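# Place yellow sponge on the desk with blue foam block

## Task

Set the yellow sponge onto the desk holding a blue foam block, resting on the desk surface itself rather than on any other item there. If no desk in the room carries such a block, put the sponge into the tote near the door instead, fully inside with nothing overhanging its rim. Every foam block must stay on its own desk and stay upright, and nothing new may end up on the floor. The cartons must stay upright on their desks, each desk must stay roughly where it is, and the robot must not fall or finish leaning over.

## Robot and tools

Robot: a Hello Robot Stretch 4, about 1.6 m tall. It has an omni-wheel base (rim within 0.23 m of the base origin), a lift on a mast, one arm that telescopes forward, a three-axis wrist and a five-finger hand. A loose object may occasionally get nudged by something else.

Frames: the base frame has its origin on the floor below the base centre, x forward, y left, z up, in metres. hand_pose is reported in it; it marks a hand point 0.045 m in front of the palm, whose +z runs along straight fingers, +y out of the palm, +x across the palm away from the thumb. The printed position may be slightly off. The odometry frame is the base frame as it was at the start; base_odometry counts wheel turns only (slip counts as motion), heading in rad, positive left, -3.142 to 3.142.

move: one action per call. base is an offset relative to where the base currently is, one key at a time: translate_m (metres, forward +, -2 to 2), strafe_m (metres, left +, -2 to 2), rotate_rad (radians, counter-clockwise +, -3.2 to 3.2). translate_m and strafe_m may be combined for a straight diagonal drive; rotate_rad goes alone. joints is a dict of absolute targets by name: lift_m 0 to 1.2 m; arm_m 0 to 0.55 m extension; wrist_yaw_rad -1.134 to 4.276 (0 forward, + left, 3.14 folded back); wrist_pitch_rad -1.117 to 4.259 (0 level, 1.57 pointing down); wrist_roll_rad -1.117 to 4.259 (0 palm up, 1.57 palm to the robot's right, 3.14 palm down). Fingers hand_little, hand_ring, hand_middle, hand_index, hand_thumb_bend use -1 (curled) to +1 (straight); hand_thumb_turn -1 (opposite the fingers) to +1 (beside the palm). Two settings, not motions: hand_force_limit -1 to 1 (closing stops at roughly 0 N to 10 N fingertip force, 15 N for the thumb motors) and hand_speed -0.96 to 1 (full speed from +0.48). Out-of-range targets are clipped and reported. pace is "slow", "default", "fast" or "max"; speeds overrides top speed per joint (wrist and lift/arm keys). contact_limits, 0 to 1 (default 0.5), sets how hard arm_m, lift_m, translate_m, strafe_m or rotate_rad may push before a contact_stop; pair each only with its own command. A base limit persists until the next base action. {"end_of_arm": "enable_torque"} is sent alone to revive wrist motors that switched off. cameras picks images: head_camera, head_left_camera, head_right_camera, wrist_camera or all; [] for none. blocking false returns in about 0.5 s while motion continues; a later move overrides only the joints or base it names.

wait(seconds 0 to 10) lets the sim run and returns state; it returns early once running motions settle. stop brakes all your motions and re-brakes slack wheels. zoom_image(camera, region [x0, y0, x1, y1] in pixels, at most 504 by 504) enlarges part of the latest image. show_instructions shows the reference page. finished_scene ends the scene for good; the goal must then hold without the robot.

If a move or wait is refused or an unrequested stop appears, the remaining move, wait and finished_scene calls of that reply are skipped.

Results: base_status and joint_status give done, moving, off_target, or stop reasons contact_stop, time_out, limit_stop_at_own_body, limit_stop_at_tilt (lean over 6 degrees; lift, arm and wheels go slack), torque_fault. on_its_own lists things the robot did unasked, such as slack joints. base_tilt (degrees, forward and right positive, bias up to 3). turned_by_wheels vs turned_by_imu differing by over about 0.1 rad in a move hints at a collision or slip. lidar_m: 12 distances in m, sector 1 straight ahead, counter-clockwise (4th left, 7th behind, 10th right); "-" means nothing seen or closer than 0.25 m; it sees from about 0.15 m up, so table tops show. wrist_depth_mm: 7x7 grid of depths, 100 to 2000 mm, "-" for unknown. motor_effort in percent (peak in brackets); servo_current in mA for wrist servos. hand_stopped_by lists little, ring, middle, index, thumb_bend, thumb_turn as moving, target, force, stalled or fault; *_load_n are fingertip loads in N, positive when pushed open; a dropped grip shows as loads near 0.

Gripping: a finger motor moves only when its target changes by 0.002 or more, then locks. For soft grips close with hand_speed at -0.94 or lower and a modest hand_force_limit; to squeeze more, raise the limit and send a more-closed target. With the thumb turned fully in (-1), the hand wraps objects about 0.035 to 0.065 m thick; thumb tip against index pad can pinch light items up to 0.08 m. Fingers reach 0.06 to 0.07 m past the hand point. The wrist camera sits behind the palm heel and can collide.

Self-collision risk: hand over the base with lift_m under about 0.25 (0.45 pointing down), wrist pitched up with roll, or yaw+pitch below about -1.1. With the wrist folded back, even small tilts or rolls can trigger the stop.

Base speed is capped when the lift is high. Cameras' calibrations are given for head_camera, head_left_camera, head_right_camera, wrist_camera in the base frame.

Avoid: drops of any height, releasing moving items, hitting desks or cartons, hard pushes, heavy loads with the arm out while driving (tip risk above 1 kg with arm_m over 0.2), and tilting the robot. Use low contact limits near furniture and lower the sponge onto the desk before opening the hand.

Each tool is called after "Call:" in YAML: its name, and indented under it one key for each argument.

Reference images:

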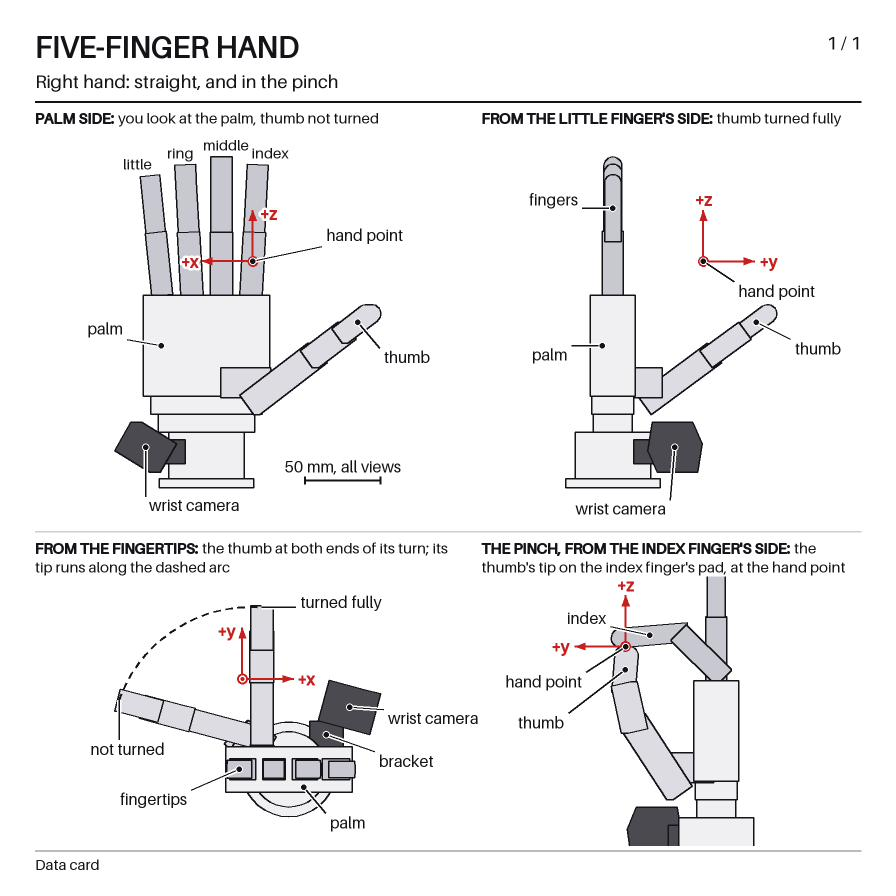

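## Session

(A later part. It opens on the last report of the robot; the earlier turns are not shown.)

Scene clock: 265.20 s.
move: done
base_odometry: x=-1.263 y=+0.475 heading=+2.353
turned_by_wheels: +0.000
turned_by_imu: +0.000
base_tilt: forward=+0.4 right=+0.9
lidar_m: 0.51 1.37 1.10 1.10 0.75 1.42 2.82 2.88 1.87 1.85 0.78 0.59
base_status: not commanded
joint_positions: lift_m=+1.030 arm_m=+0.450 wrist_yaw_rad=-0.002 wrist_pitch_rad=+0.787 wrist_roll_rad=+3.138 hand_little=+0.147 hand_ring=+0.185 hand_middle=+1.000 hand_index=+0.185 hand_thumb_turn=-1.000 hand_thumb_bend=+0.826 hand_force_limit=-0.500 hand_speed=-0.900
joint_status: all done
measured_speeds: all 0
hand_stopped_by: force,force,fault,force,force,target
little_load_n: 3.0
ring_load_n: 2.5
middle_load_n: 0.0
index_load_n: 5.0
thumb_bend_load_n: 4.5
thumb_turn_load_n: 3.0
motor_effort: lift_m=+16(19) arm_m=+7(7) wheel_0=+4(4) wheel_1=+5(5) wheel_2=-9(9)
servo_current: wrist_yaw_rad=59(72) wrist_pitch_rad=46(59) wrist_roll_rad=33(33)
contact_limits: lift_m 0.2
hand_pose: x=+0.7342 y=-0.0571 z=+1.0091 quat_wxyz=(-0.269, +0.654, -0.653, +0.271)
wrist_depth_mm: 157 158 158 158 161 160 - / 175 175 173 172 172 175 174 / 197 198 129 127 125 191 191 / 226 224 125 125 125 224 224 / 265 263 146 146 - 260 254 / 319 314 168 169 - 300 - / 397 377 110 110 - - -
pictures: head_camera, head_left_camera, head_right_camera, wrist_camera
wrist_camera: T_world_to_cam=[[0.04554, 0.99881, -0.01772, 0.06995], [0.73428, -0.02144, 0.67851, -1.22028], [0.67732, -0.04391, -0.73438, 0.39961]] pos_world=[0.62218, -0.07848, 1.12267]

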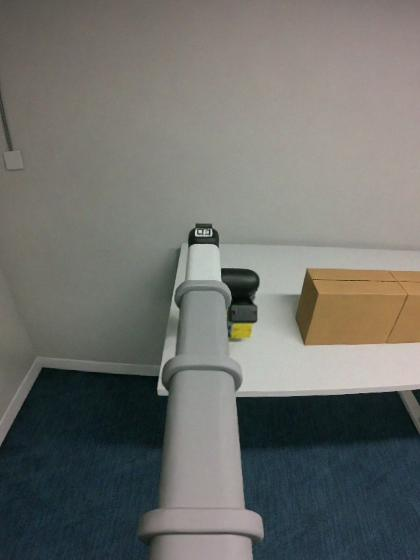

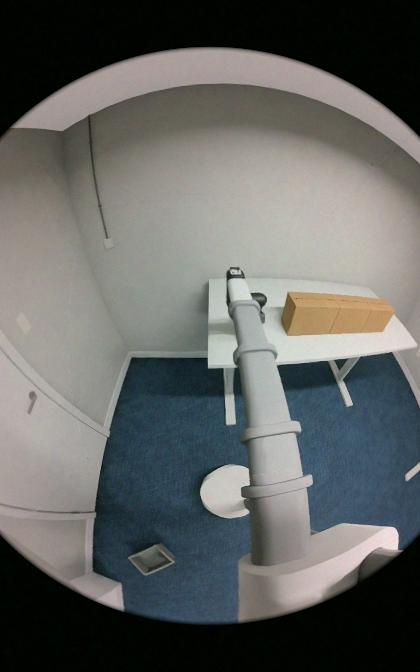

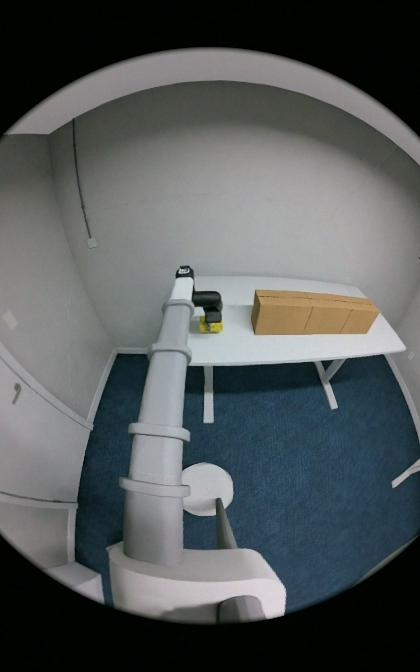

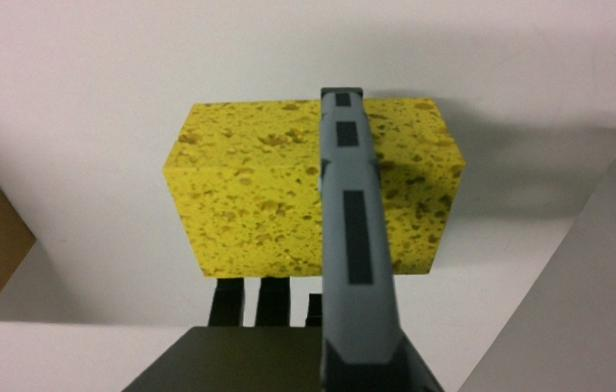

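Call:
move:
  joints: {"lift_m": 1.005}
  speeds: {"lift_m": 0.05}
  contact_limits: {"lift_m": 0.1}
  cameras: ["wrist_camera"]

Scene clock: 268.83 s.
move: done
base_odometry: x=-1.263 y=+0.475 heading=+2.353
turned_by_wheels: +0.000
turned_by_imu: +0.000
base_tilt: forward=+0.5 right=+0.8
lidar_m: 0.50 1.41 1.11 1.06 0.74 1.40 2.84 2.86 1.91 1.86 0.76 0.58
base_status: not commanded
joint_positions: lift_m=+1.005 arm_m=+0.450 wrist_yaw_rad=-0.002 wrist_pitch_rad=+0.787 wrist_roll_rad=+3.138 hand_little=+0.147 hand_ring=+0.185 hand_middle=+1.000 hand_index=+0.185 hand_thumb_turn=-1.000 hand_thumb_bend=+0.826 hand_force_limit=-0.500 hand_speed=-0.900
joint_status: all done
measured_speeds: all 0
hand_stopped_by: force,force,fault,force,force,target
little_load_n: 3.0
ring_load_n: 2.5
middle_load_n: 0.0
index_load_n: 5.0
thumb_bend_load_n: 4.5
thumb_turn_load_n: 3.0
motor_effort: lift_m=+16(17) arm_m=+7(7) wheel_0=+4(4) wheel_1=+5(5) wheel_2=-9(9)
servo_current: wrist_yaw_rad=59(65) wrist_pitch_rad=59(59) wrist_roll_rad=26(39)
contact_limits: lift_m 0.1
hand_pose: x=+0.7342 y=-0.0571 z=+0.9840 quat_wxyz=(-0.269, +0.654, -0.653, +0.271)
wrist_depth_mm: 136 134 135 134 137 134 - / 148 149 148 146 144 149 - / 168 168 129 127 125 163 172 / 191 191 125 125 125 185 190 / 224 223 146 146 - 223 223 / 270 267 169 169 - 266 - / 342 320 110 110 - - -
wrist_camera: T_world_to_cam=[[0.04554, 0.99881, -0.01772, 0.06951], [0.73428, -0.02144, 0.67851, -1.20325], [0.67732, -0.04391, -0.73438, 0.38117]] pos_world=[0.62218, -0.07848, 1.09757]

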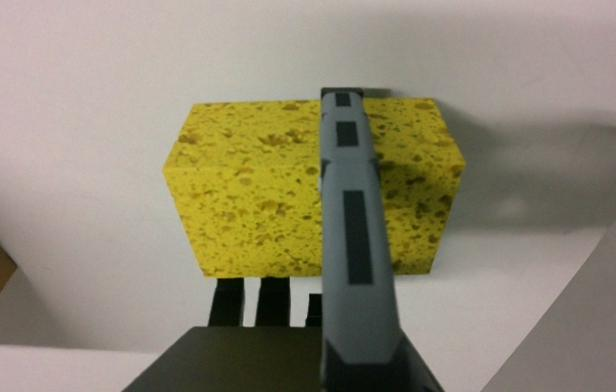

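Call:
move:
  joints: {"lift_m": 0.999}
  speeds: {"lift_m": 0.03}
  contact_limits: {"lift_m": 0.0}
  cameras: ["wrist_camera"]

Scene clock: 270.83 s.
move: done
base_odometry: x=-1.263 y=+0.475 heading=+2.353
turned_by_wheels: +0.000
turned_by_imu: +0.000
base_tilt: forward=+0.3 right=+0.8
lidar_m: 0.52 1.41 1.09 1.08 0.76 1.41 2.83 2.91 1.89 1.87 0.75 0.57
base_status: not commanded
joint_positions: lift_m=+0.999 arm_m=+0.450 wrist_yaw_rad=-0.002 wrist_pitch_rad=+0.787 wrist_roll_rad=+3.138 hand_little=+0.147 hand_ring=+0.185 hand_middle=+1.000 hand_index=+0.185 hand_thumb_turn=-1.000 hand_thumb_bend=+0.826 hand_force_limit=-0.500 hand_speed=-0.900
joint_status: all done
measured_speeds: all 0
hand_stopped_by: force,force,fault,force,force,target
little_load_n: 2.5
ring_load_n: 1.0
middle_load_n: 0.0
index_load_n: 4.0
thumb_bend_load_n: 5.0
thumb_turn_load_n: 3.5
motor_effort: lift_m=+14(17) arm_m=+7(7) wheel_0=+4(4) wheel_1=+5(5) wheel_2=-9(9)
servo_current: wrist_yaw_rad=59(78) wrist_pitch_rad=52(52) wrist_roll_rad=33(39)
contact_limits: lift_m 0
hand_pose: x=+0.7342 y=-0.0571 z=+0.9782 quat_wxyz=(-0.269, +0.654, -0.653, +0.271)
wrist_depth_mm: 132 131 131 131 136 131 - / 145 149 146 144 143 145 145 / 164 164 129 127 125 160 163 / 188 188 125 125 125 186 186 / 220 219 147 146 - 219 217 / 266 263 243 169 - 262 253 / 336 315 110 110 - - -
wrist_camera: T_world_to_cam=[[0.04554, 0.99881, -0.01772, 0.0694], [0.73428, -0.02144, 0.67851, -1.19931], [0.67732, -0.04391, -0.73438, 0.37691]] pos_world=[0.62218, -0.07848, 1.09177]

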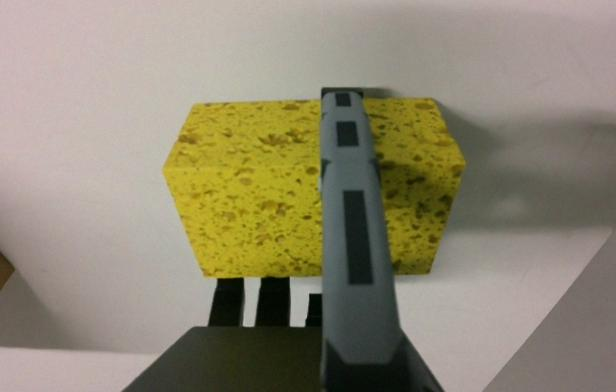

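Contact shows (loads changed). Release slowly.

Call:
move:
  joints: {"hand_index": 0.5, "hand_ring": 0.5, "hand_little": 0.5, "hand_thumb_bend": 1.0, "hand_speed": -0.85}
  cameras: ["wrist_camera"]

Call:
move:
  joints: {"lift_m": 1.12}
  pace: "slow"
  cameras: ["wrist_camera", "head_camera"]

Scene clock: 275.37 s.
move: done
base_odometry: x=-1.263 y=+0.475 heading=+2.353
turned_by_wheels: +0.000
turned_by_imu: +0.000
base_tilt: forward=+0.4 right=+0.8
lidar_m: 0.53 1.38 1.09 1.07 0.73 1.41 2.85 2.87 1.86 1.82 0.76 0.58
base_status: not commanded
joint_positions: lift_m=+0.999 arm_m=+0.450 wrist_yaw_rad=-0.002 wrist_pitch_rad=+0.787 wrist_roll_rad=+3.138 hand_little=+0.500 hand_ring=+0.499 hand_middle=+1.000 hand_index=+0.500 hand_thumb_turn=-1.000 hand_thumb_bend=+1.000 hand_force_limit=-0.500 hand_speed=-0.850
joint_status: all done
measured_speeds: all 0
hand_stopped_by: target,target,fault,target,target,target
little_load_n: 0.0
ring_load_n: -2.5
middle_load_n: 0.0
index_load_n: 0.0
thumb_bend_load_n: 0.0
thumb_turn_load_n: 0.5
motor_effort: lift_m=+14(14) arm_m=+7(7) wheel_0=+4(4) wheel_1=+5(5) wheel_2=-9(9)
servo_current: wrist_yaw_rad=65(65) wrist_pitch_rad=33(52) wrist_roll_rad=26(39)
contact_limits: lift_m 0
hand_pose: x=+0.7342 y=-0.0571 z=+0.9782 quat_wxyz=(-0.269, +0.654, -0.653, +0.271)
wrist_depth_mm: 132 132 132 131 137 131 - / 145 149 146 140 143 145 145 / 164 164 129 127 125 159 167 / 188 188 127 126 126 187 186 / 220 218 147 147 - 219 218 / 265 264 181 169 - 263 254 / 334 317 110 110 - - -
wrist_camera: T_world_to_cam=[[0.04562, 0.9988, -0.01766, 0.06928], [0.73428, -0.02154, 0.67851, -1.19932], [0.67731, -0.04391, -0.73438, 0.37692]] pos_world=[0.62218, -0.07848, 1.09177]

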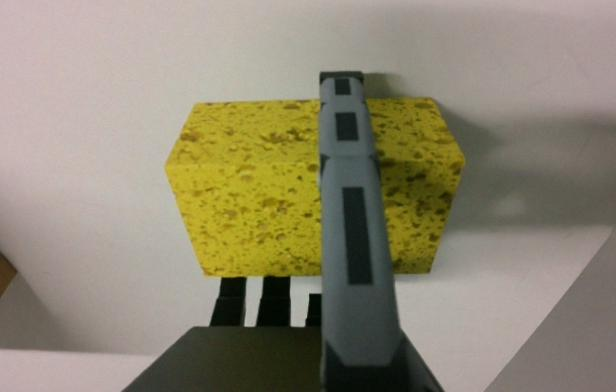

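Scene clock: 277.20 s.
move: done
base_odometry: x=-1.263 y=+0.475 heading=+2.353
turned_by_wheels: +0.000
turned_by_imu: +0.000
base_tilt: forward=+0.4 right=+0.9
lidar_m: 0.52 1.37 1.11 1.08 0.72 1.42 2.82 2.89 1.90 1.83 0.76 0.54
base_status: not commanded
joint_positions: lift_m=+1.120 arm_m=+0.450 wrist_yaw_rad=-0.002 wrist_pitch_rad=+0.787 wrist_roll_rad=+3.138 hand_little=+0.500 hand_ring=+0.500 hand_middle=+1.000 hand_index=+0.500 hand_thumb_turn=-1.000 hand_thumb_bend=+1.000 hand_force_limit=-0.500 hand_speed=-0.850
joint_status: all done
measured_speeds: all 0
hand_stopped_by: target,target,fault,target,target,target
little_load_n: 0.0
ring_load_n: 0.0
middle_load_n: 0.0
index_load_n: 0.0
thumb_bend_load_n: 0.0
thumb_turn_load_n: 0.0
motor_effort: lift_m=+21(24) arm_m=+7(7) wheel_0=+4(4) wheel_1=+5(5) wheel_2=-9(9)
servo_current: wrist_yaw_rad=46(72) wrist_pitch_rad=52(52) wrist_roll_rad=33(39)
hand_pose: x=+0.7342 y=-0.0571 z=+1.0986 quat_wxyz=(-0.269, +0.654, -0.653, +0.271)
wrist_depth_mm: 245 246 237 224 237 246 246 / 260 271 264 214 264 268 1229 / 276 303 303 245 297 303 - / 262 345 345 347 - 345 - / 404 402 389 377 - - - / 488 480 181 170 - - - / 609 580 110 110 - - -
pictures: head_camera, wrist_camera
wrist_camera: T_world_to_cam=[[0.04562, 0.9988, -0.01766, 0.07141], [0.73428, -0.02154, 0.67851, -1.28101], [0.67731, -0.04391, -0.73438, 0.46533]] pos_world=[0.62218, -0.07848, 1.21217]

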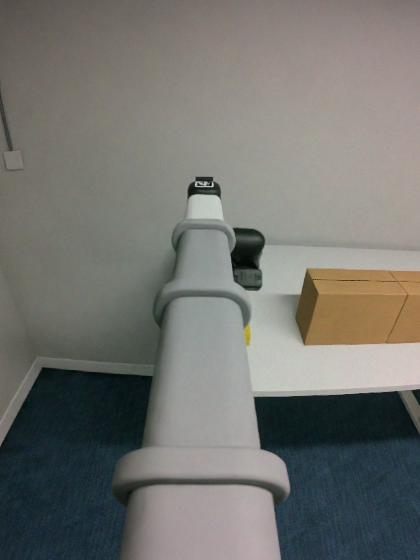

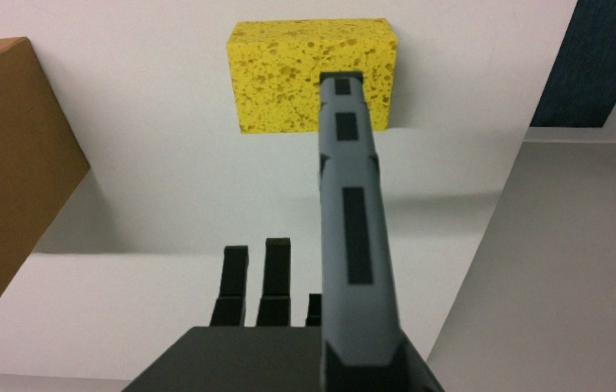

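Call:
move:
  joints: {"arm_m": 0.05}
  cameras: ["head_camera", "head_left_camera", "head_right_camera"]

Scene clock: 280.70 s.
move: done
base_odometry: x=-1.263 y=+0.475 heading=+2.353
turned_by_wheels: +0.000
turned_by_imu: +0.000
base_tilt: forward=+0.3 right=+0.8
lidar_m: 0.54 1.40 1.10 1.09 0.75 0.75 2.80 2.89 1.88 1.88 0.77 0.55
base_status: not commanded
joint_positions: lift_m=+1.120 arm_m=+0.050 wrist_yaw_rad=-0.002 wrist_pitch_rad=+0.787 wrist_roll_rad=+3.138 hand_little=+0.500 hand_ring=+0.500 hand_middle=+1.000 hand_index=+0.500 hand_thumb_turn=-1.000 hand_thumb_bend=+1.000 hand_force_limit=-0.500 hand_speed=-0.850
joint_status: all done
measured_speeds: all 0
hand_stopped_by: target,target,fault,target,target,target
little_load_n: 0.0
ring_load_n: 0.0
middle_load_n: 0.0
index_load_n: 0.0
thumb_bend_load_n: 0.0
thumb_turn_load_n: 0.0
motor_effort: lift_m=+22(22) arm_m=-7(9) wheel_0=+4(4) wheel_1=+5(5) wheel_2=-8(9)
servo_current: wrist_yaw_rad=59(72) wrist_pitch_rad=52(59) wrist_roll_rad=26(39)
hand_pose: x=+0.3347 y=-0.0571 z=+1.0986 quat_wxyz=(-0.269, +0.654, -0.653, +0.271)
wrist_depth_mm: 1160 1160 1138 1138 1160 1160 1160 / 1281 1308 1336 1229 1255 1308 1281 / 1499 1464 1464 1464 - 1464 1430 / 1661 1618 1618 1618 - 1618 1618 / 424 424 421 196 - - - / 492 488 181 169 - - - / 477 477 110 110 - - -

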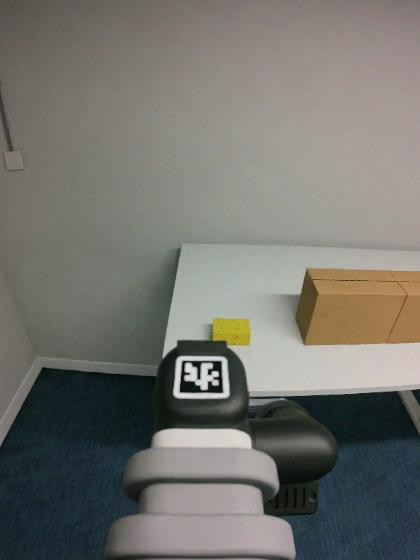

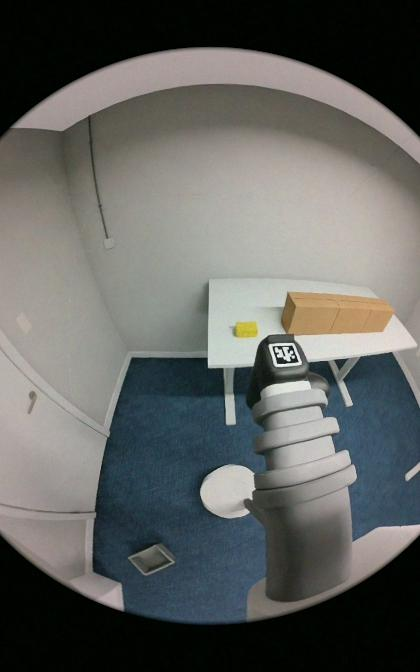

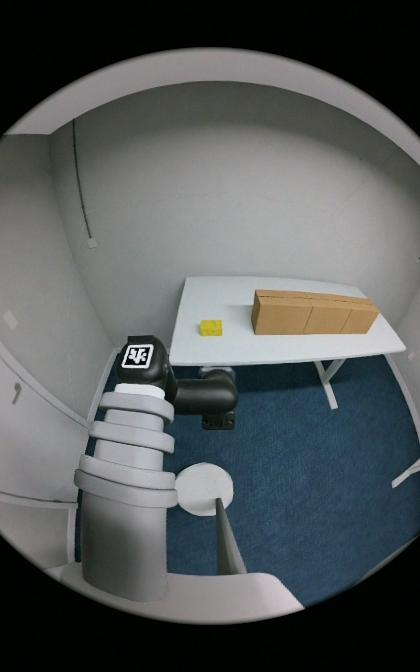

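Call:
finished_scene:

The scene is finished: the task was done.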